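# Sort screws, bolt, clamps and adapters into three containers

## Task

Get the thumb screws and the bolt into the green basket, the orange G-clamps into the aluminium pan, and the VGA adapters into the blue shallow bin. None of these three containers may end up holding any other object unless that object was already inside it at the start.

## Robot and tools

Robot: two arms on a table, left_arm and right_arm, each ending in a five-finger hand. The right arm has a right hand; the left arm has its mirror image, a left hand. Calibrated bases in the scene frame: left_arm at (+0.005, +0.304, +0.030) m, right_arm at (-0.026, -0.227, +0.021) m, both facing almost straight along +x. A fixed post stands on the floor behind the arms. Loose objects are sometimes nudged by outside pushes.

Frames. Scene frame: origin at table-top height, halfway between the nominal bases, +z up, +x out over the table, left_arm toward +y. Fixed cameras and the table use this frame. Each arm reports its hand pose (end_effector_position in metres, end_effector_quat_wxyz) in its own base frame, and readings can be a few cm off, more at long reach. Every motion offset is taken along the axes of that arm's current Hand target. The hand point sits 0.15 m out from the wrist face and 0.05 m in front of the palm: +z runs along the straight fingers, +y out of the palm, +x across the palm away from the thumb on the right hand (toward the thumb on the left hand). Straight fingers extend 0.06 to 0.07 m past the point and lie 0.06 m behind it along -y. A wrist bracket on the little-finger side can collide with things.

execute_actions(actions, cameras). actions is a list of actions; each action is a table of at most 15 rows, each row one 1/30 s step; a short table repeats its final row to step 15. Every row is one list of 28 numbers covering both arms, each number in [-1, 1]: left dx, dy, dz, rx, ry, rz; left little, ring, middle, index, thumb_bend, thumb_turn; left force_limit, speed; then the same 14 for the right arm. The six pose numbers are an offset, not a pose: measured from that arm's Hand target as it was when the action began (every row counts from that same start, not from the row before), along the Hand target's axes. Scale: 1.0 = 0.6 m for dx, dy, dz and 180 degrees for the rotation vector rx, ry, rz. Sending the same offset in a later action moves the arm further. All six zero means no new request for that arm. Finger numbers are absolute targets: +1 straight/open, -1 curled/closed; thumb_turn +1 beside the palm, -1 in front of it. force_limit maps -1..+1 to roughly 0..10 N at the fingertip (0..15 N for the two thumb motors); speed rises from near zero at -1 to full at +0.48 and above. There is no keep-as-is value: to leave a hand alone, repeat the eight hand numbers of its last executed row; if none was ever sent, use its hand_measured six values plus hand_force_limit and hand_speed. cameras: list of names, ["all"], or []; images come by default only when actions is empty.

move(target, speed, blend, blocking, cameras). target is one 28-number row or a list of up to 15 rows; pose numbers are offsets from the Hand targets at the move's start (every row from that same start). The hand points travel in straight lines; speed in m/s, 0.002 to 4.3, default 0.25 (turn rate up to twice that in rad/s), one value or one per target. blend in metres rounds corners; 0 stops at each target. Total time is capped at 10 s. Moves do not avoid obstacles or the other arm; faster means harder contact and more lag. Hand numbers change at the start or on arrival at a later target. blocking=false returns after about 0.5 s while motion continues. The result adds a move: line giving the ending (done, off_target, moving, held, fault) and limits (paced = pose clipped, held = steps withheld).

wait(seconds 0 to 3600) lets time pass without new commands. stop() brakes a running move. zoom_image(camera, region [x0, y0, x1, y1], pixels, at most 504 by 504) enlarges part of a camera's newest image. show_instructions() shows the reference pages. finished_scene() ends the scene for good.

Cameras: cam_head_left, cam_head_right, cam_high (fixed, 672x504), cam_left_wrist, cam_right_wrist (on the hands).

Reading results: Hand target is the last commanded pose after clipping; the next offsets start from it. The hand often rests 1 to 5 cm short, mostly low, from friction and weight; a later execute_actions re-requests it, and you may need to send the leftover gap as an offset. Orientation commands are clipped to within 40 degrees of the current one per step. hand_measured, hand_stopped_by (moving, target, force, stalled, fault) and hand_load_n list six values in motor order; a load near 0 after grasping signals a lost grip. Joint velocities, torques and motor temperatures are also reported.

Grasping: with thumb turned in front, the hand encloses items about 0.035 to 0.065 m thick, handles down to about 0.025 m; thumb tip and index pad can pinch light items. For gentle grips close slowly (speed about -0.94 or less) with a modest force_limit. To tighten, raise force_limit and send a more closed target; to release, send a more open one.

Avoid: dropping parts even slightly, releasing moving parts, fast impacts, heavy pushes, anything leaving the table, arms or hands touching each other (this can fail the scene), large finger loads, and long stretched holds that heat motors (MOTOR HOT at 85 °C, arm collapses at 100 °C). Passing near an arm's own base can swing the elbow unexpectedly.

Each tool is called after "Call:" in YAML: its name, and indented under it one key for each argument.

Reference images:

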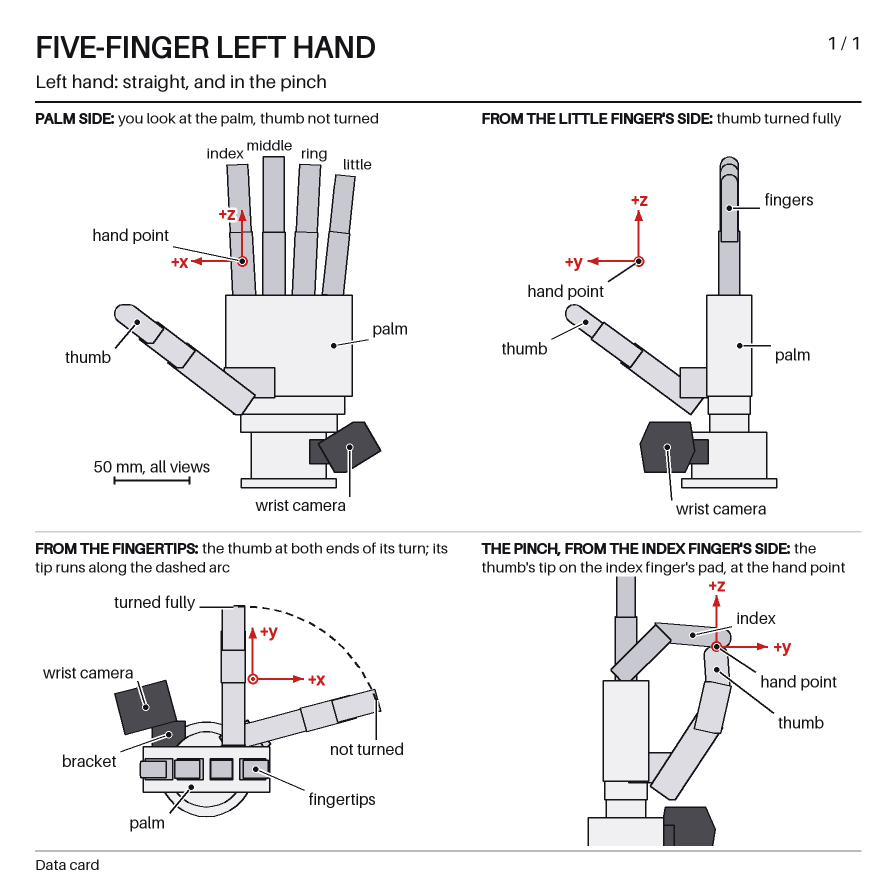

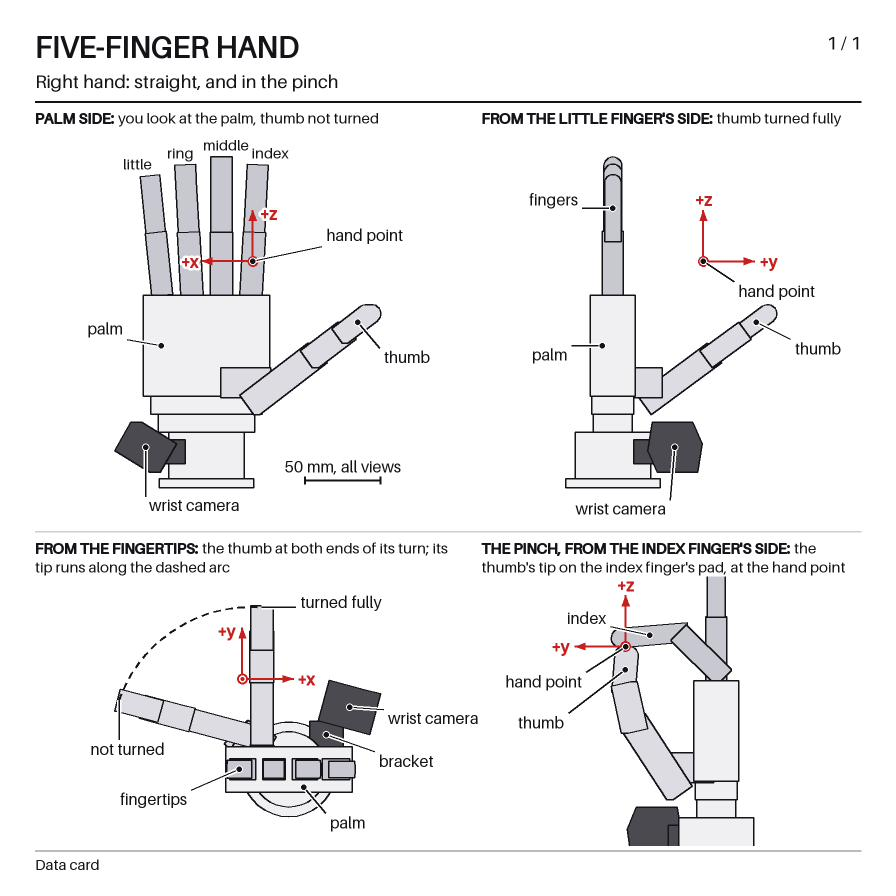

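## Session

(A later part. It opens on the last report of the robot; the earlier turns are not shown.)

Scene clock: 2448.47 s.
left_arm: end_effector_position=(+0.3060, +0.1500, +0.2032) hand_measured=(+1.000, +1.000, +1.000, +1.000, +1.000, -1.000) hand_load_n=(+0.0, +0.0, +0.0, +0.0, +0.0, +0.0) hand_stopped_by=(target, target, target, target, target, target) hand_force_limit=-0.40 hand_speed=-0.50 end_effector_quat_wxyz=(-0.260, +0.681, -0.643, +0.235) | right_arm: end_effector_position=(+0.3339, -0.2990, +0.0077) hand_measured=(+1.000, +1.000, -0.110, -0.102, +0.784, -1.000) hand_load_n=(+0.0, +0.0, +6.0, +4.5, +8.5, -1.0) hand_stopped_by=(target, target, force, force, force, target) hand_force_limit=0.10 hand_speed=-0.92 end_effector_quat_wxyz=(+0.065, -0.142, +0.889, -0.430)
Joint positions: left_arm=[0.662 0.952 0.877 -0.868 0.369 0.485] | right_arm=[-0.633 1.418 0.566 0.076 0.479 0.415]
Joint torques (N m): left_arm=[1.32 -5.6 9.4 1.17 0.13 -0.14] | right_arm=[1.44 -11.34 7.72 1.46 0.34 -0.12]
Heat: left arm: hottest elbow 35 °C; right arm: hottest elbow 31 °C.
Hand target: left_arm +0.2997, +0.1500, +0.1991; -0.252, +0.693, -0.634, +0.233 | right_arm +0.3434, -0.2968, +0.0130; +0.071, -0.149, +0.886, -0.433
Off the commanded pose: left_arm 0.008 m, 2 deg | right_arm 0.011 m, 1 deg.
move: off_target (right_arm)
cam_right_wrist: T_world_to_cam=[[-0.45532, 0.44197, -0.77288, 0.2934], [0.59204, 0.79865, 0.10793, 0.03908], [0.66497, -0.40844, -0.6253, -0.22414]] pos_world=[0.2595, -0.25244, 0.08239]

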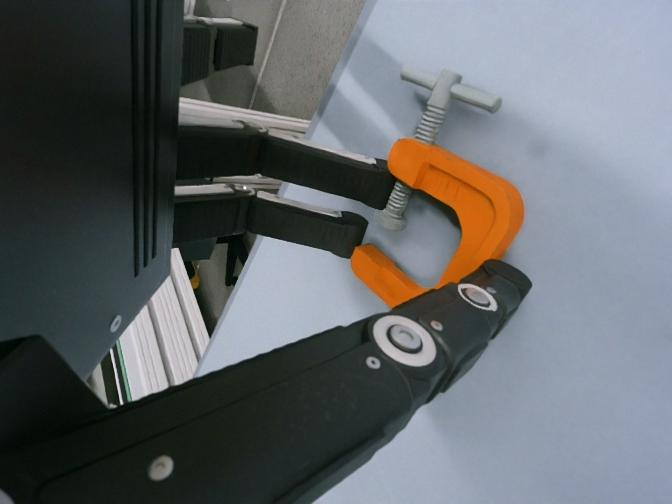

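Call:
move:
  target: [0,0,0,0,0,0, 1, 1, 1, 1, 1, -1, -0.4, -0.5, 0,-0.0128,-0.0107,0.006,0,0, 1, 1, -0.25, -0.25, 0.65, -1, 0.1, -0.92]
  speed: 0.04
  cameras: ["cam_right_wrist"]

Call:
zoom_image:
  camera: "cam_right_wrist"
  region: [300, 80, 560, 340]

Scene clock: 2455.03 s.
left_arm: end_effector_position=(+0.3060, +0.1500, +0.2032) hand_measured=(+1.000, +1.000, +1.000, +1.000, +1.000, -1.000) hand_load_n=(+0.0, +0.0, +0.0, +0.0, +0.0, +0.0) hand_stopped_by=(target, target, target, target, target, target) hand_force_limit=-0.40 hand_speed=-0.50 end_effector_quat_wxyz=(-0.260, +0.681, -0.643, +0.235) | right_arm: end_effector_position=(+0.3370, -0.2972, +0.0148) hand_measured=(+1.000, +1.000, -0.110, -0.102, +0.784, -1.000) hand_load_n=(+0.0, +0.0, +5.5, +4.5, +9.0, -0.5) hand_stopped_by=(target, target, force, force, force, target) hand_force_limit=0.10 hand_speed=-0.92 end_effector_quat_wxyz=(+0.069, -0.143, +0.886, -0.436)
Joint positions: left_arm=[0.662 0.952 0.877 -0.868 0.369 0.485] | right_arm=[-0.623 1.4 0.566 0.072 0.486 0.415]
Joint torques (N m): left_arm=[1.49 -5.77 9.46 1.03 0.08 -0.13] | right_arm=[0.56 -12.1 7.64 1.32 0.51 -0.18]
Heat: left arm: hottest elbow 35 °C; right arm: hottest elbow 31 °C.
Hand target: left_arm +0.2997, +0.1500, +0.1991; -0.252, +0.693, -0.634, +0.233 | right_arm +0.3434, -0.2965, +0.0230; +0.073, -0.148, +0.882, -0.441
Off the commanded pose: left_arm 0.008 m, 2 deg | right_arm 0.010 m, 1 deg.
move: done
cam_right_wrist: T_world_to_cam=[[-0.45132, 0.4301, -0.78187, 0.29484], [0.58683, 0.80313, 0.10306, 0.03814], [0.67227, -0.41231, -0.61486, -0.22476]] pos_world=[0.26179, -0.25011, 0.0884]

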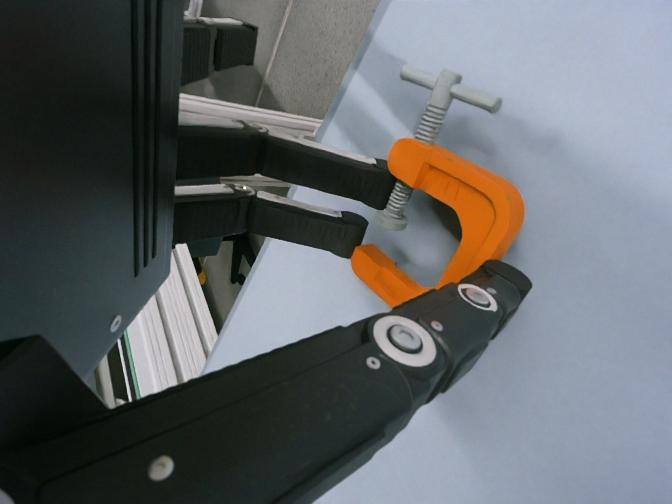

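Scaled by 1.938.

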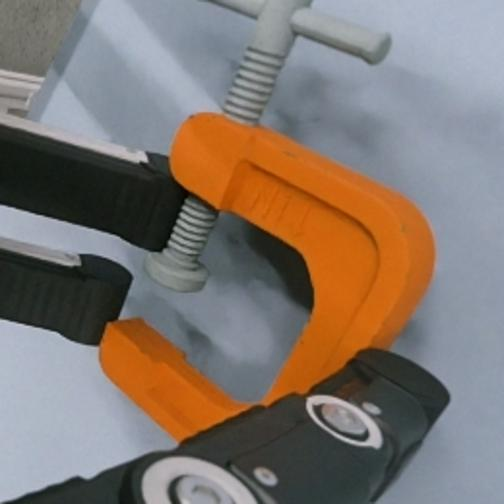

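Call:
move:
  target: [0,0,0,0,0,0, 1, 1, 1, 1, 1, -1, -0.4, -0.5, 0,-0.0257,-0.0214,0.0,0,0, 1, 1, -0.25, -0.25, 0.65, -1, 0.1, -0.92]
  speed: 0.04
  cameras: ["cam_right_wrist"]

Scene clock: 2460.63 s.
left_arm: end_effector_position=(+0.3060, +0.1500, +0.2032) hand_measured=(+1.000, +1.000, +1.000, +1.000, +1.000, -1.000) hand_load_n=(+0.0, -0.5, +0.0, +0.0, +0.0, +0.0) hand_stopped_by=(target, target, target, target, target, target) hand_force_limit=-0.40 hand_speed=-0.50 end_effector_quat_wxyz=(-0.260, +0.681, -0.643, +0.235) | right_arm: end_effector_position=(+0.3284, -0.2907, +0.0260) hand_measured=(+1.000, +1.000, -0.110, -0.102, +0.784, -1.000) hand_load_n=(+0.0, -0.5, +5.5, +4.0, +9.0, -0.5) hand_stopped_by=(target, target, force, force, force, target) hand_force_limit=0.10 hand_speed=-0.92 end_effector_quat_wxyz=(+0.062, -0.147, +0.889, -0.430)
Joint positions: left_arm=[0.662 0.952 0.877 -0.868 0.369 0.485] | right_arm=[-0.621 1.343 0.566 -0.006 0.488 0.415]
Joint torques (N m): left_arm=[1.61 -5.3 9.2 1.09 0.11 -0.14] | right_arm=[0.62 -11.63 9.77 1.35 0.53 -0.18]
Heat: left arm: hottest elbow 35 °C; right arm: hottest elbow 31 °C.
Hand target: left_arm +0.2997, +0.1500, +0.1991; -0.252, +0.693, -0.634, +0.233 | right_arm +0.3431, -0.2955, +0.0431; +0.073, -0.148, +0.882, -0.441
Off the commanded pose: left_arm 0.008 m, 2 deg | right_arm 0.023 m, 2 deg.
move: off_target (right_arm)
cam_right_wrist: T_world_to_cam=[[-0.46507, 0.43887, -0.76884, 0.3036], [0.58856, 0.80202, 0.10179, 0.03606], [0.66129, -0.40516, -0.63129, -0.20331]] pos_world=[0.25442, -0.24454, 0.1014]

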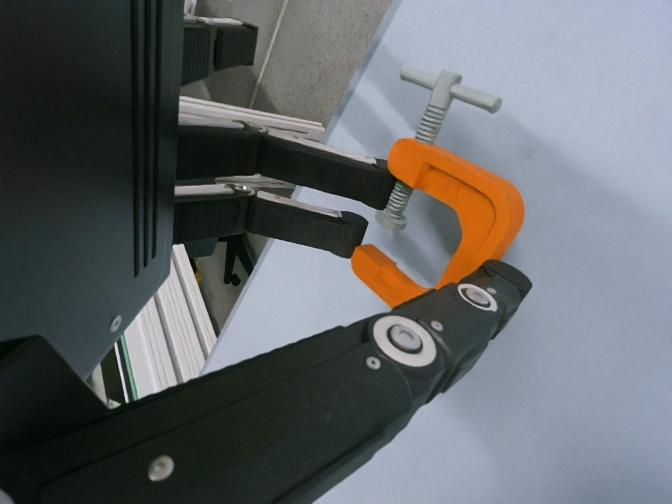

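Call:
move:
  target:
    - [0,0,0,0,0,0, 1, 1, 1, 1, 1, -1, -0.4, -0.5, 0,-0.12,-0.09,0.0,0,0, 1, 1, -0.25, -0.25, 0.65, -1, 0.1, -0.92]
    - [0,0,0,0,0,0, 1, 1, 1, 1, 1, -1, -0.4, -0.5, -0.2662,0.1732,-0.4725,0.0,-0.3155,-0.2367, 1, 1, -0.25, -0.25, 0.65, -1, 0.1, -0.92]
  speed: 0.1
  blend: [0.03,0]
  cameras: ["cam_right_wrist","cam_head_left"]

Scene clock: 2498.23 s.
left_arm: end_effector_position=(+0.3060, +0.1500, +0.2032) hand_measured=(+1.000, +1.000, +1.000, +1.000, +1.000, -1.000) hand_load_n=(+0.0, +0.0, +0.0, +0.0, +0.0, +0.0) hand_stopped_by=(target, target, target, target, target, target) hand_force_limit=-0.40 hand_speed=-0.50 end_effector_quat_wxyz=(-0.260, +0.681, -0.643, +0.235) | right_arm: end_effector_position=(+0.3907, +0.0255, +0.1211) hand_measured=(+1.000, +1.000, -0.110, -0.102, +0.784, -1.000) hand_load_n=(+0.0, +0.0, +5.0, +4.5, +9.0, -0.5) hand_stopped_by=(target, target, force, force, force, target) hand_force_limit=0.10 hand_speed=-0.92 end_effector_quat_wxyz=(-0.304, +0.630, -0.645, +0.308)
Joint positions: left_arm=[0.662 0.952 0.877 -0.868 0.369 0.485] | right_arm=[-0.012 0.975 0.582 -0.282 0.004 0.009]
Joint torques (N m): left_arm=[1.08 -5.25 9.47 1.1 0.07 -0.16] | right_arm=[0.56 -5.77 10.4 2.67 -0.1 -0.23]
Heat: left arm: hottest elbow 35 °C; right arm: hottest elbow 32 °C.
Hand target: left_arm +0.2997, +0.1500, +0.1991; -0.252, +0.693, -0.634, +0.233 | right_arm +0.4003, +0.0298, +0.1297; -0.315, +0.633, -0.633, +0.316
Off the commanded pose: left_arm 0.008 m, 2 deg | right_arm 0.014 m, 2 deg.
move: off_target (right_arm)
cam_right_wrist: T_world_to_cam=[[-0.57088, -0.2755, -0.77343, 0.32708], [-0.55922, 0.8202, 0.12061, 0.18187], [0.60114, 0.50137, -0.6223, -0.05714]] pos_world=[0.32278, -0.03041, 0.19548]
Images, in order (width x height): cam_head_left 672x504, cam_right_wrist 672x504.

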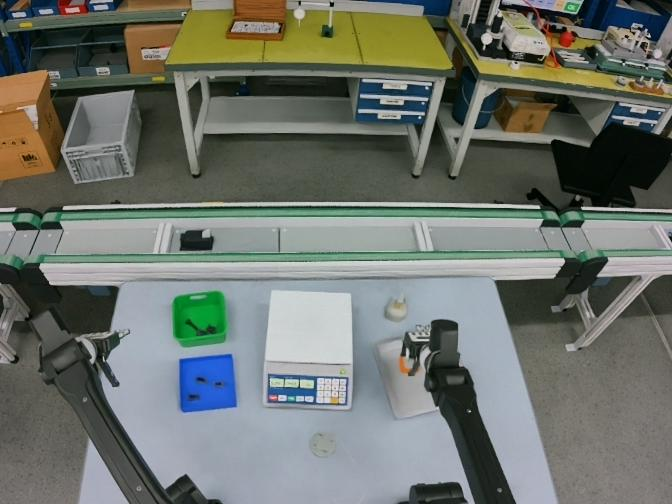

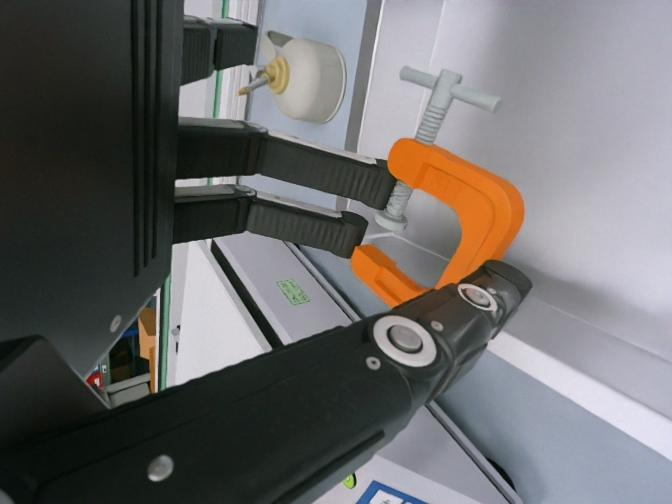

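Call:
move:
  target: [0,0,0,0,0,0, 1, 1, 1, 1, 1, -1, -0.4, -0.5, 0.013,0.0933,0.111,0,0,0, -1, -1, -0.25, -0.25, 0.65, -1, 0.1, -0.5]
  speed: 0.08
  cameras: ["cam_right_wrist","cam_high"]

Scene clock: 2526.07 s.
left_arm: end_effector_position=(+0.3060, +0.1500, +0.2032) hand_measured=(+1.000, +1.000, +1.000, +1.000, +1.000, -1.000) hand_load_n=(+0.0, +0.0, +0.0, +0.0, +0.0, +0.5) hand_stopped_by=(target, target, target, target, target, target) hand_force_limit=-0.40 hand_speed=-0.50 end_effector_quat_wxyz=(-0.260, +0.681, -0.643, +0.235) | right_arm: end_effector_position=(+0.4211, +0.0272, +0.0491) hand_measured=(-1.000, -1.000, -0.110, -0.102, +0.782, -1.000) hand_load_n=(+0.0, +0.0, +0.0, +0.0, +0.0, +0.0) hand_stopped_by=(target, target, force, force, force, target) hand_force_limit=0.10 hand_speed=-0.50 end_effector_quat_wxyz=(-0.317, +0.633, -0.633, +0.313)
Joint positions: left_arm=[0.662 0.952 0.877 -0.868 0.369 0.485] | right_arm=[-0.014 1.22 0.505 0.067 -0.016 -0.006]
Joint torques (N m): left_arm=[1.38 -5.66 9.29 0.99 0.07 -0.12] | right_arm=[-0.85 -7.88 6.79 2.55 -0.09 -0.22]
Heat: left arm: hottest elbow 35 °C; right arm: hottest elbow 33 °C.
Hand target: left_arm +0.2997, +0.1500, +0.1991; -0.252, +0.693, -0.634, +0.233 | right_arm +0.4198, +0.0220, +0.0450; -0.315, +0.633, -0.633, +0.316
Off the commanded pose: left_arm 0.008 m, 2 deg | right_arm 0.007 m, 0 deg.
move: done
cam_right_wrist: T_world_to_cam=[[-0.54319, -0.28827, -0.78857, 0.27859], [-0.58102, 0.80706, 0.10519, 0.21644], [0.6061, 0.51532, -0.60588, -0.12433]] pos_world=[0.35244, -0.0303, 0.1216]
Images, in order (width x height): cam_high 672x504, cam_right_wrist 672x504.

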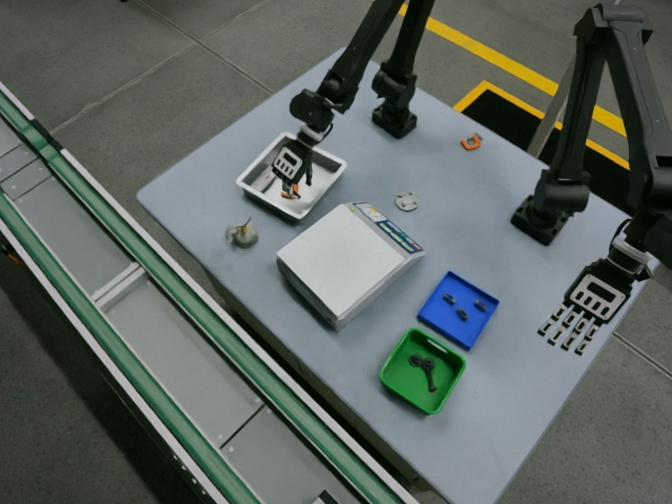

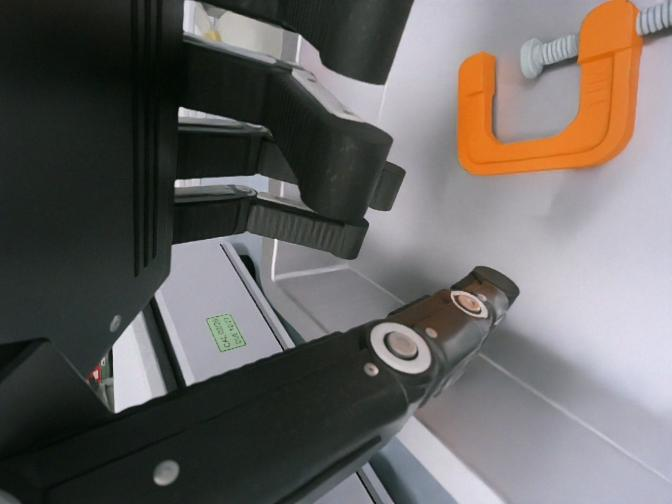

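Call:
move:
  target:
    - [0,0,0,0,0,0, 1, 1, 1, 1, 1, -1, -0.4, -0.5, 0,-0.1067,-0.08,0,0,0, -1, -1, 0.03, 0.03, 1, -1, 0.1, -0.5]
    - [0.4908,0.0965,-0.0813,0.0206,0.187,0.1867, 1, 1, 0, 0, 1, -1, -0.4, -0.5, 0,-0.1067,-0.08,0,0,0, 1, 1, 0.03, 0.03, 1, -1, 0.1, -0.5]
    - [0.673,0.4572,-0.2755,0.0412,0.3739,0.3734, 1, 1, 0, 0, 1, -1, -0.4, -0.5, 0,-0.1067,-0.08,0,0,0, 1, 1, 0.03, 0.03, 1, -1, 0.1, -0.5]
  speed: 0.15
  blend: [0, 0.05,0]
  cameras: ["all"]

Scene clock: 2603.87 s.
left_arm: end_effector_position=(+0.0226, -0.2779, +0.1529) hand_measured=(+1.000, +1.000, +0.000, +0.000, +1.000, -1.000) hand_load_n=(+0.0, +0.0, +0.0, +0.0, +0.0, +0.0) hand_stopped_by=(target, target, target, target, target, target) hand_force_limit=-0.40 hand_speed=-0.50 end_effector_quat_wxyz=(+0.003, +0.003, +0.907, -0.422) | right_arm: end_effector_position=(+0.4060, +0.0274, +0.1064) hand_measured=(+1.000, +1.000, +0.030, +0.030, +1.000, -1.000) hand_load_n=(+0.0, +0.0, +0.0, +0.0, +0.0, +0.0) hand_stopped_by=(target, target, target, target, target, target) hand_force_limit=0.10 hand_speed=-0.50 end_effector_quat_wxyz=(-0.309, +0.637, -0.637, +0.305)
Joint positions: left_arm=[-1.267 0.568 0.52 -0.675 0.228 0.208] | right_arm=[-0.014 1.052 0.584 -0.206 -0.016 -0.007]
Joint torques (N m): left_arm=[-0.85 0.38 9.66 2.36 -0.07 -0.12] | right_arm=[-0.32 -7.12 12.31 1.39 -0.1 -0.22]
Heat: left arm: hottest elbow 35 °C; right arm: hottest elbow 31 °C.
Hand target: left_arm +0.0201, -0.2800, +0.1497; +0.000, +0.000, +0.906, -0.423 | right_arm +0.4200, +0.0220, +0.1250; -0.315, +0.633, -0.633, +0.316
Off the commanded pose: left_arm 0.005 m, 1 deg | right_arm 0.024 m, 2 deg.
move: off_target (right_arm); blend cut to 0 m at target 2; target 2's new numbers were sent with right_arm's hand 0.024 m and 2 deg from that target
cam_left_wrist: T_world_to_cam=[[-0.27217, -0.62024, 0.73568, -0.28019], [-0.81596, 0.554, 0.16521, 0.14605], [-0.51004, -0.55532, -0.65687, 0.07184]] pos_world=[0.07956, -0.21481, 0.2292]
cam_right_wrist: T_world_to_cam=[[-0.56305, -0.28876, -0.77433, 0.3222], [-0.57854, 0.80681, 0.1198, 0.19887], [0.59015, 0.51543, -0.62133, -0.07239]] pos_world=[0.33919, -0.0301, 0.18069]

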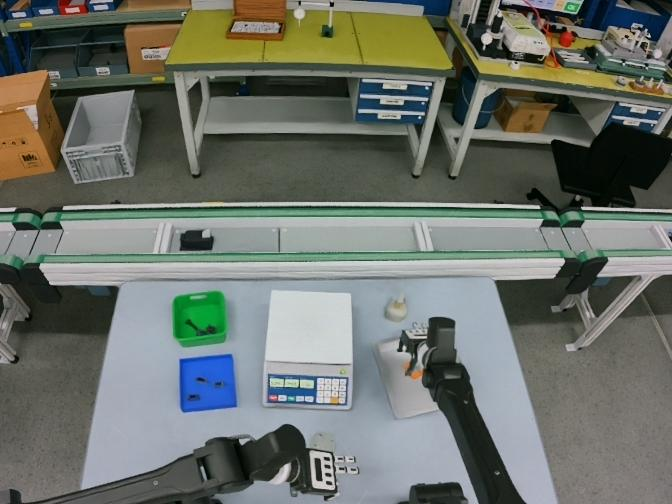

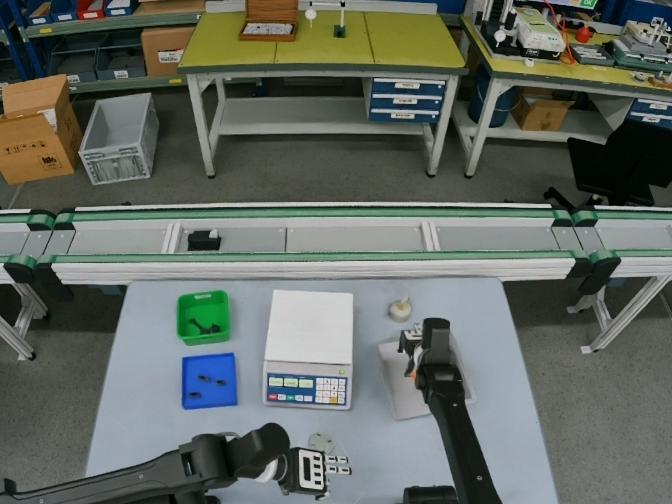

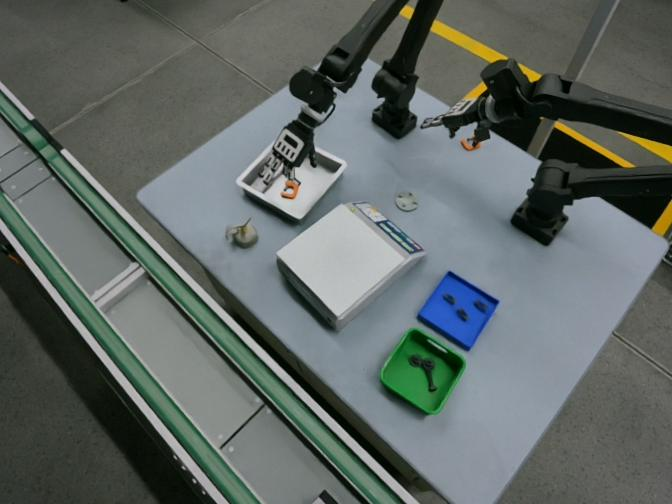

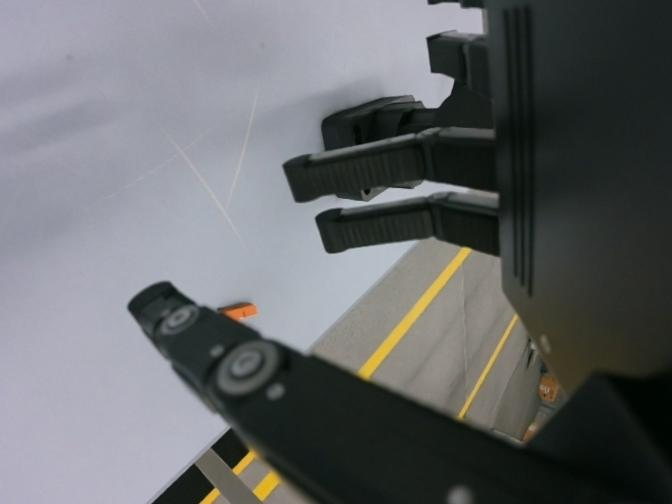

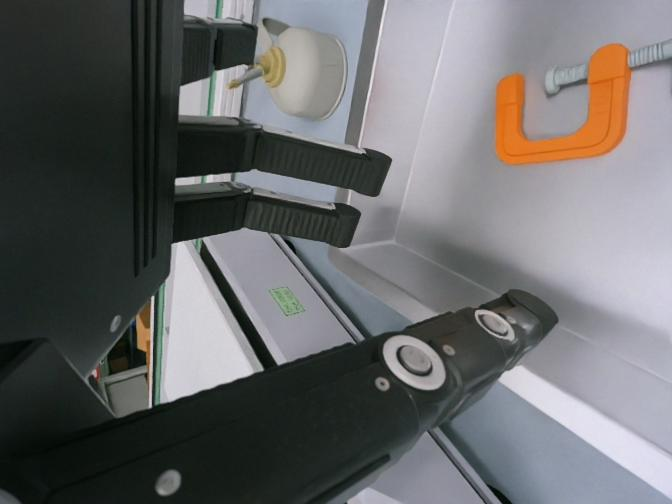

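Call:
move:
  target: [0,0,0,0,0,0, 1, 1, 1, 1, 1, 1, -0.4, -0.3, 0,0,0,0,0,0, 1, 1, 0.03, 0.03, 1, -1, 0.1, -0.5]
  cameras: ["cam_left_wrist", "cam_high"]

Call:
zoom_image:
  camera: "cam_left_wrist"
  region: [120, 230, 380, 490]

Scene clock: 2612.40 s.
left_arm: end_effector_position=(+0.0226, -0.2780, +0.1529) hand_measured=(+1.000, +1.000, +1.000, +1.000, +1.000, +1.000) hand_load_n=(+0.0, +0.0, +0.0, +0.0, +0.0, +0.0) hand_stopped_by=(target, target, target, target, target, target) hand_force_limit=-0.40 hand_speed=-0.30 end_effector_quat_wxyz=(+0.003, +0.002, +0.907, -0.422) | right_arm: end_effector_position=(+0.4060, +0.0274, +0.1064) hand_measured=(+1.000, +1.000, +0.030, +0.030, +1.000, -1.000) hand_load_n=(+0.0, +0.0, +0.0, +0.0, +0.0, +0.0) hand_stopped_by=(target, target, target, target, target, target) hand_force_limit=0.10 hand_speed=-0.50 end_effector_quat_wxyz=(-0.309, +0.637, -0.637, +0.305)
Joint positions: left_arm=[-1.267 0.568 0.52 -0.675 0.227 0.206] | right_arm=[-0.014 1.052 0.584 -0.206 -0.016 -0.007]
Joint torques (N m): left_arm=[-0.62 0.26 9.54 2.35 -0.09 -0.14] | right_arm=[-0.97 -6.71 12.45 1.42 -0.08 -0.25]
Heat: left arm: hottest elbow 35 °C; right arm: hottest elbow 32 °C.
Hand target: left_arm +0.0201, -0.2801, +0.1497; +0.000, +0.000, +0.906, -0.423 | right_arm +0.4200, +0.0220, +0.1250; -0.315, +0.633, -0.633, +0.316
Off the commanded pose: left_arm 0.005 m, 1 deg | right_arm 0.024 m, 2 deg.
move: done
cam_left_wrist: T_world_to_cam=[[-0.27075, -0.62045, 0.73602, -0.28043], [-0.81656, 0.55295, 0.16575, 0.14575], [-0.50983, -0.55613, -0.65635, 0.07153]] pos_world=[0.07955, -0.21481, 0.2292]
Images, in order (width x height): cam_high 672x504, cam_left_wrist 672x504.

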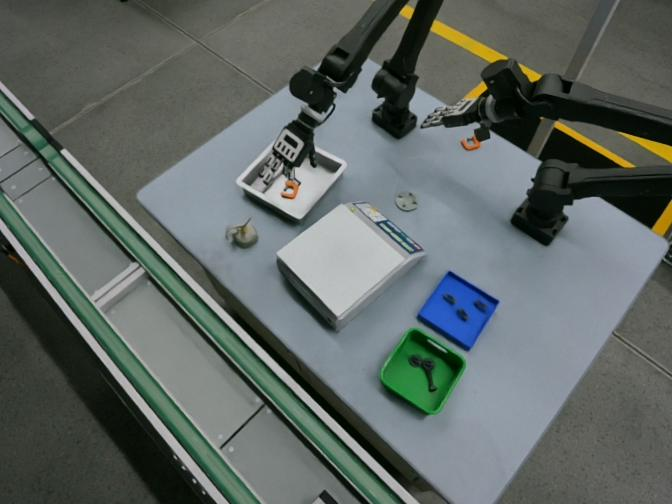

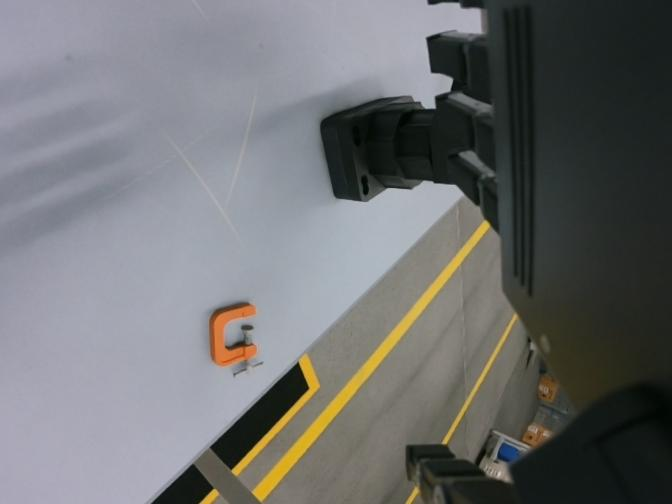

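Scaled by 1.938.

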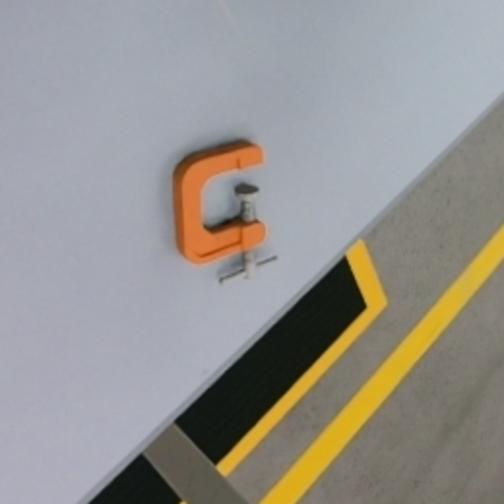

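Call:
move:
  target:
    - [0,0,0,0,0,0, 1, 1, 0.05, 0.05, 1, -1, -0.4, -0.5, 0.6367,0.1,-0.3417,0,0.2667,0.2, 1, 1, 0.5, 0.5, 1, -1, 0.1, -0.5]
    - [0.2517,0.1168,0.1459,0,0.1198,0.0996, 1, 1, 0.05, 0.05, 1, -1, -0.4, -0.5, 0.6367,0.1,-0.3417,0,0.2667,0.2, 1, 1, 0.5, 0.5, 1, -1, 0.1, -0.5]
  speed: 0.15
  cameras: ["cam_left_wrist", "cam_high","cam_head_right"]

Scene clock: 2691.20 s.
left_arm: end_effector_position=(-0.1268, -0.3038, +0.0417) hand_measured=(+1.000, +1.000, +0.050, +0.050, +1.000, -1.000) hand_load_n=(+0.0, +0.0, +0.0, +0.0, +0.0, +0.0) hand_stopped_by=(target, target, target, target, target, target) hand_force_limit=-0.40 hand_speed=-0.50 end_effector_quat_wxyz=(-0.099, +0.219, +0.880, -0.409) | right_arm: end_effector_position=(+0.2145, -0.3422, +0.1750) hand_measured=(+1.000, +1.000, +0.500, +0.500, +1.000, -1.000) hand_load_n=(+0.0, +0.0, +0.0, +0.0, +0.0, +0.0) hand_stopped_by=(target, target, target, target, target, target) hand_force_limit=0.10 hand_speed=-0.50 end_effector_quat_wxyz=(+0.111, -0.241, +0.872, -0.412)
Joint positions: left_arm=[-1.788 0.945 0.347 -0.122 0.2 0.179] | right_arm=[-1.104 0.971 0.735 -0.454 -0.052 -0.049]
Joint torques (N m): left_arm=[0.03 -3.84 8.28 2.45 0.05 -0.11] | right_arm=[-0.5 -5.89 14.05 1.88 0.11 -0.05]
Motor temperatures (°C): left_arm=[26 24 34 24 25 24] | right_arm=[24 27 37 25 24 25]
Heat: left arm: hottest elbow 34 °C; right arm: hottest elbow 37 °C.
Hand target: left_arm -0.1310, -0.3022, +0.0398; -0.103, +0.219, +0.879, -0.410 | right_arm +0.2199, -0.3597, +0.2007; +0.115, -0.232, +0.864, -0.432
Off the commanded pose: left_arm 0.005 m, 1 deg | right_arm 0.032 m, 3 deg.
move: off_target (right_arm)
cam_left_wrist: T_world_to_cam=[[-0.52729, -0.42611, 0.73511, -0.22851], [-0.46554, 0.86863, 0.16958, 0.19668], [-0.7108, -0.25281, -0.65639, -0.02533]] pos_world=[-0.04694, -0.27461, 0.118]
Images, in order (width x height): cam_head_right 672x504, cam_high 672x504, cam_left_wrist 672x504.

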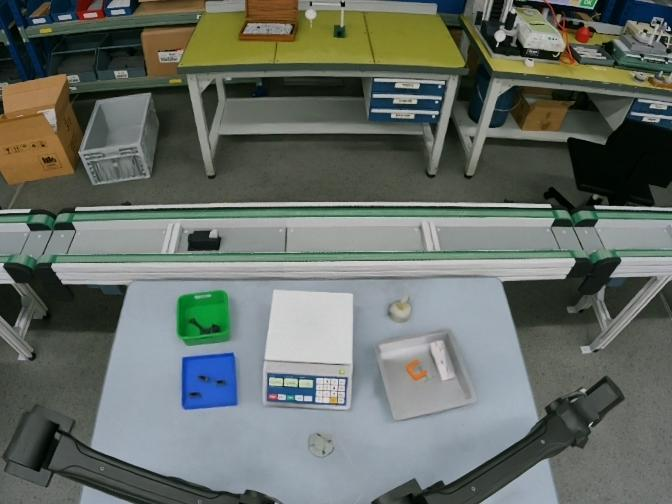

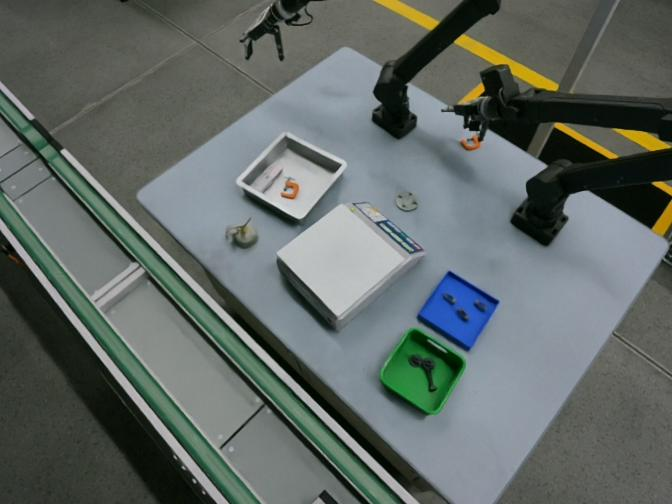

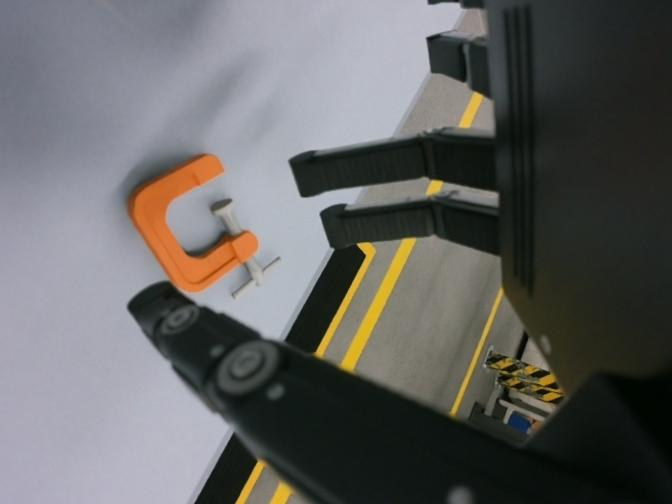

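Call:
move:
  target: [0.016,0.041,0.055,0,0,0, 1, 1, 0.05, 0.05, 1, -1, -0.4, -0.5, 0,0,0,0,0,0, 1, 1, 0.5, 0.5, 1, -1, 0.1, -0.5]
  speed: 0.1
  cameras: ["cam_left_wrist"]

Scene clock: 2722.20 s.
left_arm: end_effector_position=(-0.1391, -0.3074, +0.0001) hand_measured=(+1.000, +1.000, +0.050, +0.050, +1.000, -1.000) hand_load_n=(+0.0, +0.0, +0.0, +0.0, +0.0, +0.0) hand_stopped_by=(target, target, target, target, target, target) hand_force_limit=-0.40 hand_speed=-0.50 end_effector_quat_wxyz=(-0.099, +0.221, +0.881, -0.408) | right_arm: end_effector_position=(+0.2145, -0.3422, +0.1750) hand_measured=(+1.000, +1.000, +0.500, +0.500, +1.000, -1.000) hand_load_n=(+0.0, +0.5, +0.0, +0.0, +0.0, +0.0) hand_stopped_by=(target, target, target, target, target, target) hand_force_limit=0.10 hand_speed=-0.50 end_effector_quat_wxyz=(+0.111, -0.241, +0.872, -0.412)
Joint positions: left_arm=[-1.836 1.121 0.297 0.107 0.165 0.15] | right_arm=[-1.104 0.971 0.735 -0.454 -0.052 -0.049]
Joint torques (N m): left_arm=[-0.73 -4.6 7.1 2.5 -0.1 -0.13] | right_arm=[-0.97 -6.07 14.09 1.89 0.09 -0.07]
Heat: left arm: hottest elbow 35 °C; right arm: hottest elbow 40 °C.
Hand target: left_arm -0.1440, -0.3062, -0.0001; -0.103, +0.219, +0.879, -0.411 | right_arm +0.2199, -0.3597, +0.2007; +0.115, -0.232, +0.864, -0.432
Off the commanded pose: left_arm 0.005 m, 1 deg | right_arm 0.032 m, 3 deg.
move: done
cam_left_wrist: T_world_to_cam=[[-0.53007, -0.42588, 0.73324, -0.20627], [-0.46339, 0.86967, 0.17012, 0.20177], [-0.71013, -0.2496, -0.65834, -0.06124]] pos_world=[-0.05933, -0.27861, 0.0766]

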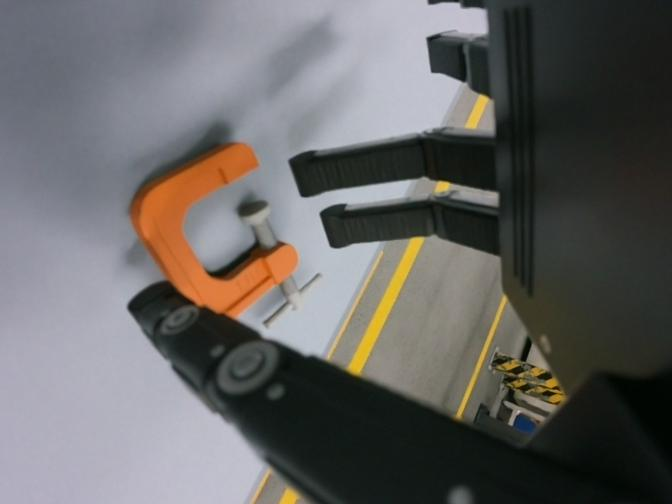

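Call:
move:
  target: [0.0055,0.014,0.0118,0,0,0, 1, 1, 0.05, 0.05, 1, -1, -0.4, -0.5, 0,0,0,0,0,0, 1, 1, 0.5, 0.5, 1, -1, 0.1, -0.5]
  speed: 0.06
  cameras: ["cam_left_wrist"]

Scene clock: 2738.43 s.
left_arm: end_effector_position=(-0.1423, -0.3082, -0.0076) hand_measured=(+1.000, +1.000, +0.050, +0.050, +1.000, -1.000) hand_load_n=(+0.0, +0.0, +0.0, +0.0, +0.0, +0.0) hand_stopped_by=(target, target, target, target, target, target) hand_force_limit=-0.40 hand_speed=-0.50 end_effector_quat_wxyz=(-0.099, +0.220, +0.878, -0.412) | right_arm: end_effector_position=(+0.2145, -0.3422, +0.1750) hand_measured=(+1.000, +1.000, +0.500, +0.500, +1.000, -1.000) hand_load_n=(+0.0, +0.0, +0.0, +0.0, +0.0, +0.0) hand_stopped_by=(target, target, target, target, target, target) hand_force_limit=0.10 hand_speed=-0.50 end_effector_quat_wxyz=(+0.111, -0.241, +0.872, -0.412)
Joint positions: left_arm=[-1.849 1.159 0.283 0.171 0.154 0.141] | right_arm=[-1.104 0.971 0.735 -0.454 -0.052 -0.049]
Joint torques (N m): left_arm=[-1.38 -4.37 6.74 2.21 -0.1 -0.15] | right_arm=[-0.26 -6.77 13.96 1.73 0.1 -0.06]
Heat: left arm: hottest elbow 34 °C; right arm: hottest elbow 41 °C.
Hand target: left_arm -0.1469, -0.3045, -0.0112; -0.103, +0.219, +0.879, -0.410 | right_arm +0.2199, -0.3597, +0.2007; +0.115, -0.232, +0.864, -0.432
Off the commanded pose: left_arm 0.007 m, 1 deg | right_arm 0.032 m, 3 deg.
move: done
cam_left_wrist: T_world_to_cam=[[-0.52765, -0.41901, 0.73893, -0.20013], [-0.46381, 0.87088, 0.16264, 0.20253], [-0.71167, -0.25691, -0.65386, -0.0712]] pos_world=[-0.06234, -0.27852, 0.06839]

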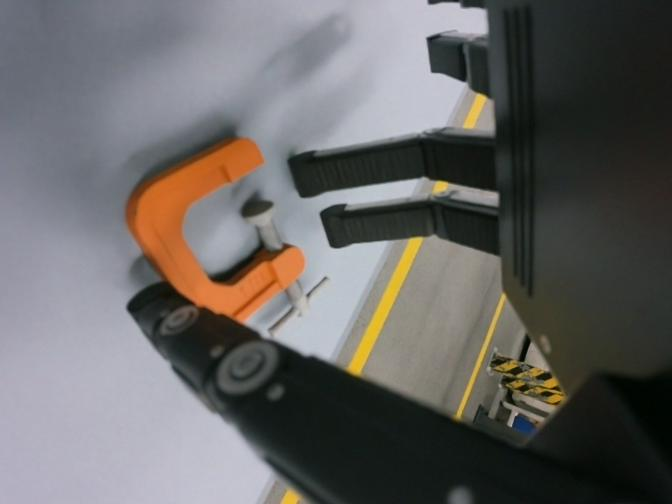

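Call:
move:
  target:
    - [0,0.0077,0.0064,0,0,0, 1, 1, 0.03, 0.03, 1, -1, -0.4, -0.5, 0,0,0,0,0,0, 1, 1, 0.5, 0.5, 1, -1, 0.1, -0.5]
    - [0,0.0077,0.0064,0,0,0, 1, 1, 0.03, 0.03, 0.86, -1, 0.1, -0.8, 0,0,0,0,0,0, 1, 1, 0.5, 0.5, 1, -1, 0.1, -0.5]
  speed: 0.06
  cameras: ["cam_left_wrist"]

Call:
zoom_image:
  camera: "cam_left_wrist"
  region: [100, 100, 380, 370]

Scene clock: 2749.50 s.
left_arm: end_effector_position=(-0.1435, -0.3116, -0.0095) hand_measured=(+1.000, +1.000, +0.030, +0.030, +0.860, -1.000) hand_load_n=(+0.0, +0.0, -1.0, +0.0, +0.5, +0.0) hand_stopped_by=(target, target, target, target, target, target) hand_force_limit=0.10 hand_speed=-0.80 end_effector_quat_wxyz=(-0.099, +0.219, +0.876, -0.419) | right_arm: end_effector_position=(+0.2145, -0.3422, +0.1750) hand_measured=(+1.000, +1.000, +0.500, +0.500, +1.000, -1.000) hand_load_n=(+0.0, +0.0, +0.0, +0.0, +0.0, +0.0) hand_stopped_by=(target, target, target, target, target, target) hand_force_limit=0.10 hand_speed=-0.50 end_effector_quat_wxyz=(+0.111, -0.241, +0.872, -0.412)
Joint positions: left_arm=[-1.85 1.18 0.279 0.209 0.154 0.14] | right_arm=[-1.104 0.971 0.735 -0.454 -0.052 -0.049]
Joint torques (N m): left_arm=[-0.79 -3.84 6.3 2.24 -0.14 -0.11] | right_arm=[-0.67 -6.53 14.22 1.8 0.1 -0.06]
Heat: left arm: hottest elbow 34 °C; right arm: hottest elbow 41 °C.
Hand target: left_arm -0.1469, -0.3045, -0.0172; -0.103, +0.219, +0.879, -0.410 | right_arm +0.2199, -0.3597, +0.2007; +0.115, -0.232, +0.864, -0.432
Off the commanded pose: left_arm 0.011 m, 1 deg | right_arm 0.032 m, 3 deg.
move: off_target (left_arm); target 2's new numbers were sent with left_arm's hand 0.011 m and 1 deg from that target
cam_left_wrist: T_world_to_cam=[[-0.52389, -0.41002, 0.74661, -0.19736], [-0.46387, 0.87248, 0.15365, 0.20569], [-0.7144, -0.26583, -0.64728, -0.07735]] pos_world=[-0.06324, -0.28094, 0.06568]

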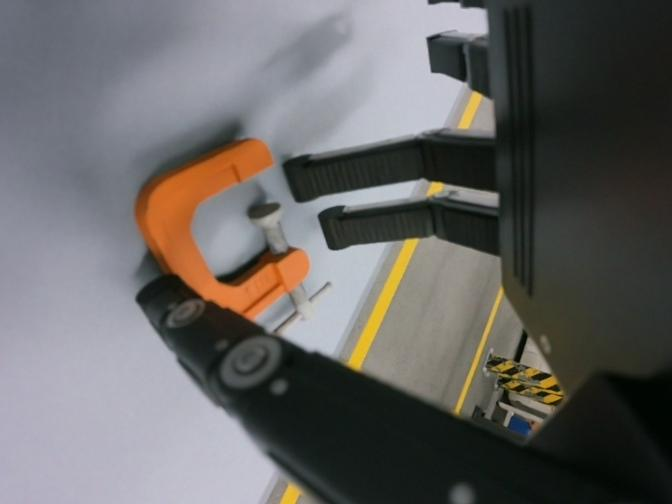

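Scaled by 1.800.

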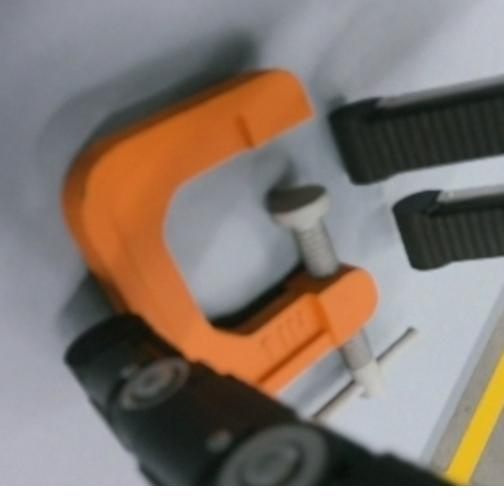

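Call:
move:
  target: [0,0,0,0,0,0, 1, 1, -0.3, -0.3, 0.65, -1, 0.1, -0.92, 0,0,0,0,0,0, 1, 1, 0.5, 0.5, 1, -1, 0.1, -0.5]
  speed: 0.06
  cameras: ["cam_left_wrist"]

Call:
zoom_image:
  camera: "cam_left_wrist"
  region: [100, 100, 380, 370]

Scene clock: 2768.37 s.
left_arm: end_effector_position=(-0.1439, -0.3114, -0.0099) hand_measured=(+1.000, +1.000, -0.096, -0.300, +0.786, -1.000) hand_load_n=(+0.0, +0.0, +4.0, +0.0, +6.5, +0.0) hand_stopped_by=(target, target, force, target, force, target) hand_force_limit=0.10 hand_speed=-0.92 end_effector_quat_wxyz=(-0.100, +0.218, +0.876, -0.419) | right_arm: end_effector_position=(+0.2145, -0.3422, +0.1750) hand_measured=(+1.000, +1.000, +0.500, +0.500, +1.000, -1.000) hand_load_n=(+0.0, +0.0, +0.0, +0.0, +0.0, +0.0) hand_stopped_by=(target, target, target, target, target, target) hand_force_limit=0.10 hand_speed=-0.50 end_effector_quat_wxyz=(+0.111, -0.241, +0.872, -0.412)
Joint positions: left_arm=[-1.851 1.182 0.277 0.215 0.154 0.135] | right_arm=[-1.104 0.971 0.735 -0.454 -0.052 -0.049]
Joint torques (N m): left_arm=[-0.38 -4.42 6.23 2.1 -0.09 -0.09] | right_arm=[-0.67 -6.53 14.09 1.85 0.11 -0.07]
Motor temperatures (°C): left_arm=[26 24 33 24 25 24] | right_arm=[24 27 42 25 24 25]
Heat: left arm: hottest elbow 33 °C; right arm: hottest elbow 42 °C.
Hand target: left_arm -0.1469, -0.3047, -0.0170; -0.103, +0.219, +0.879, -0.411 | right_arm +0.2199, -0.3597, +0.2007; +0.115, -0.232, +0.864, -0.432
Off the commanded pose: left_arm 0.010 m, 1 deg | right_arm 0.032 m, 3 deg.
move: done
cam_left_wrist: T_world_to_cam=[[-0.52038, -0.41138, 0.74831, -0.19705], [-0.46543, 0.87135, 0.15535, 0.20482], [-0.71595, -0.26745, -0.6449, -0.07855]] pos_world=[-0.06345, -0.28054, 0.06498]

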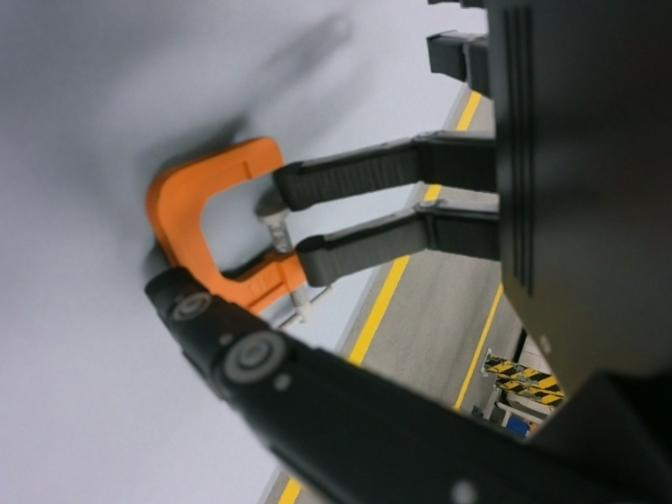

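Scaled by 1.800.

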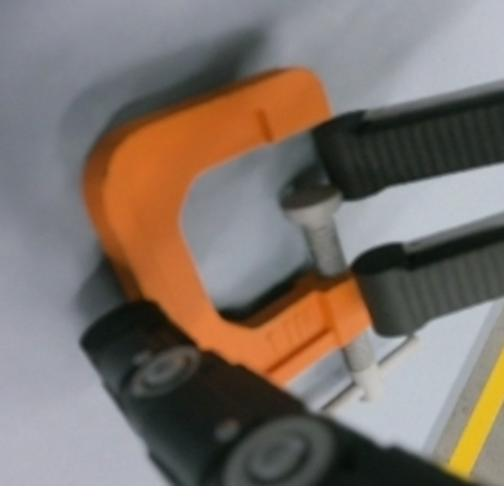

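Call:
move:
  target:
    - [0,0,0,0,0,0, 1, 1, 0.05, 0.05, 1, -1, -0.4, -0.6, 0,0,0,0,0,0, 1, 1, 0.5, 0.5, 1, -1, 0.1, -0.5]
    - [0,-0.009,-0.0205,0,0.0214,0.0178, 1, 1, 0.05, 0.05, 1, -1, -0.4, -0.6, 0,0,0,0,0,0, 1, 1, 0.5, 0.5, 1, -1, 0.1, -0.5]
  speed: 0.06
  cameras: ["cam_left_wrist"]

Call:
zoom_image:
  camera: "cam_left_wrist"
  region: [100, 100, 380, 370]

Scene clock: 2792.77 s.
left_arm: end_effector_position=(-0.1487, -0.2961, -0.0070) hand_measured=(+1.000, +1.000, +0.050, +0.050, +1.000, -1.000) hand_load_n=(+0.0, +0.0, +0.0, +0.0, +0.0, +0.0) hand_stopped_by=(target, target, target, target, target, target) hand_force_limit=-0.40 hand_speed=-0.60 end_effector_quat_wxyz=(-0.126, +0.256, +0.869, -0.405) | right_arm: end_effector_position=(+0.2145, -0.3422, +0.1750) hand_measured=(+1.000, +1.000, +0.500, +0.500, +1.000, -1.000) hand_load_n=(+0.0, +0.0, +0.0, -0.5, +0.0, +0.0) hand_stopped_by=(target, target, target, target, target, target) hand_force_limit=0.10 hand_speed=-0.50 end_effector_quat_wxyz=(+0.111, -0.241, +0.872, -0.412)
Joint positions: left_arm=[-1.836 1.144 0.277 0.145 0.247 0.195] | right_arm=[-1.104 0.971 0.735 -0.454 -0.052 -0.049]
Joint torques (N m): left_arm=[1.67 -5.36 8.05 1.24 0.14 0.2] | right_arm=[-0.85 -6.18 14.19 1.84 0.13 -0.1]
Heat: left arm: hottest elbow 32 °C; right arm: hottest elbow 42 °C.
Hand target: left_arm -0.1441, -0.2994, -0.0050; -0.121, +0.257, +0.869, -0.406 | right_arm +0.2199, -0.3597, +0.2007; +0.115, -0.232, +0.864, -0.432
Off the commanded pose: left_arm 0.006 m, 1 deg | right_arm 0.032 m, 3 deg.
move: done
cam_left_wrist: T_world_to_cam=[[-0.55053, -0.37763, 0.74452, -0.19005], [-0.37958, 0.90755, 0.17963, 0.21248], [-0.74352, -0.18371, -0.64298, -0.05523]] pos_world=[-0.06504, -0.27475, 0.06782]

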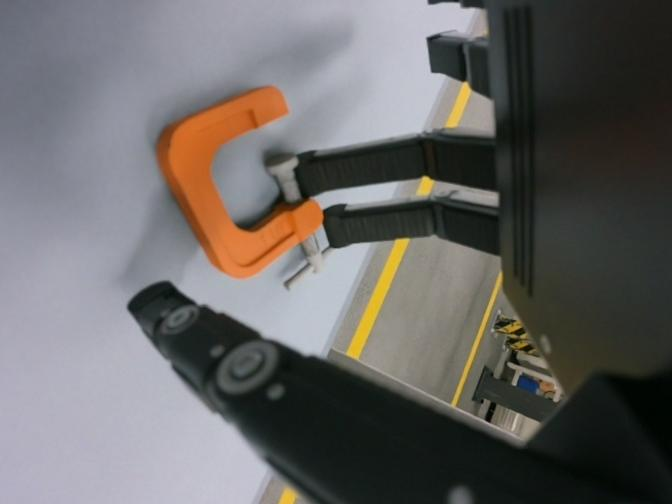

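Scaled by 1.800.

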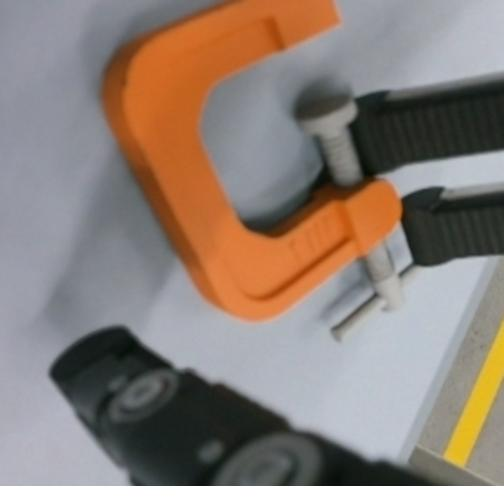

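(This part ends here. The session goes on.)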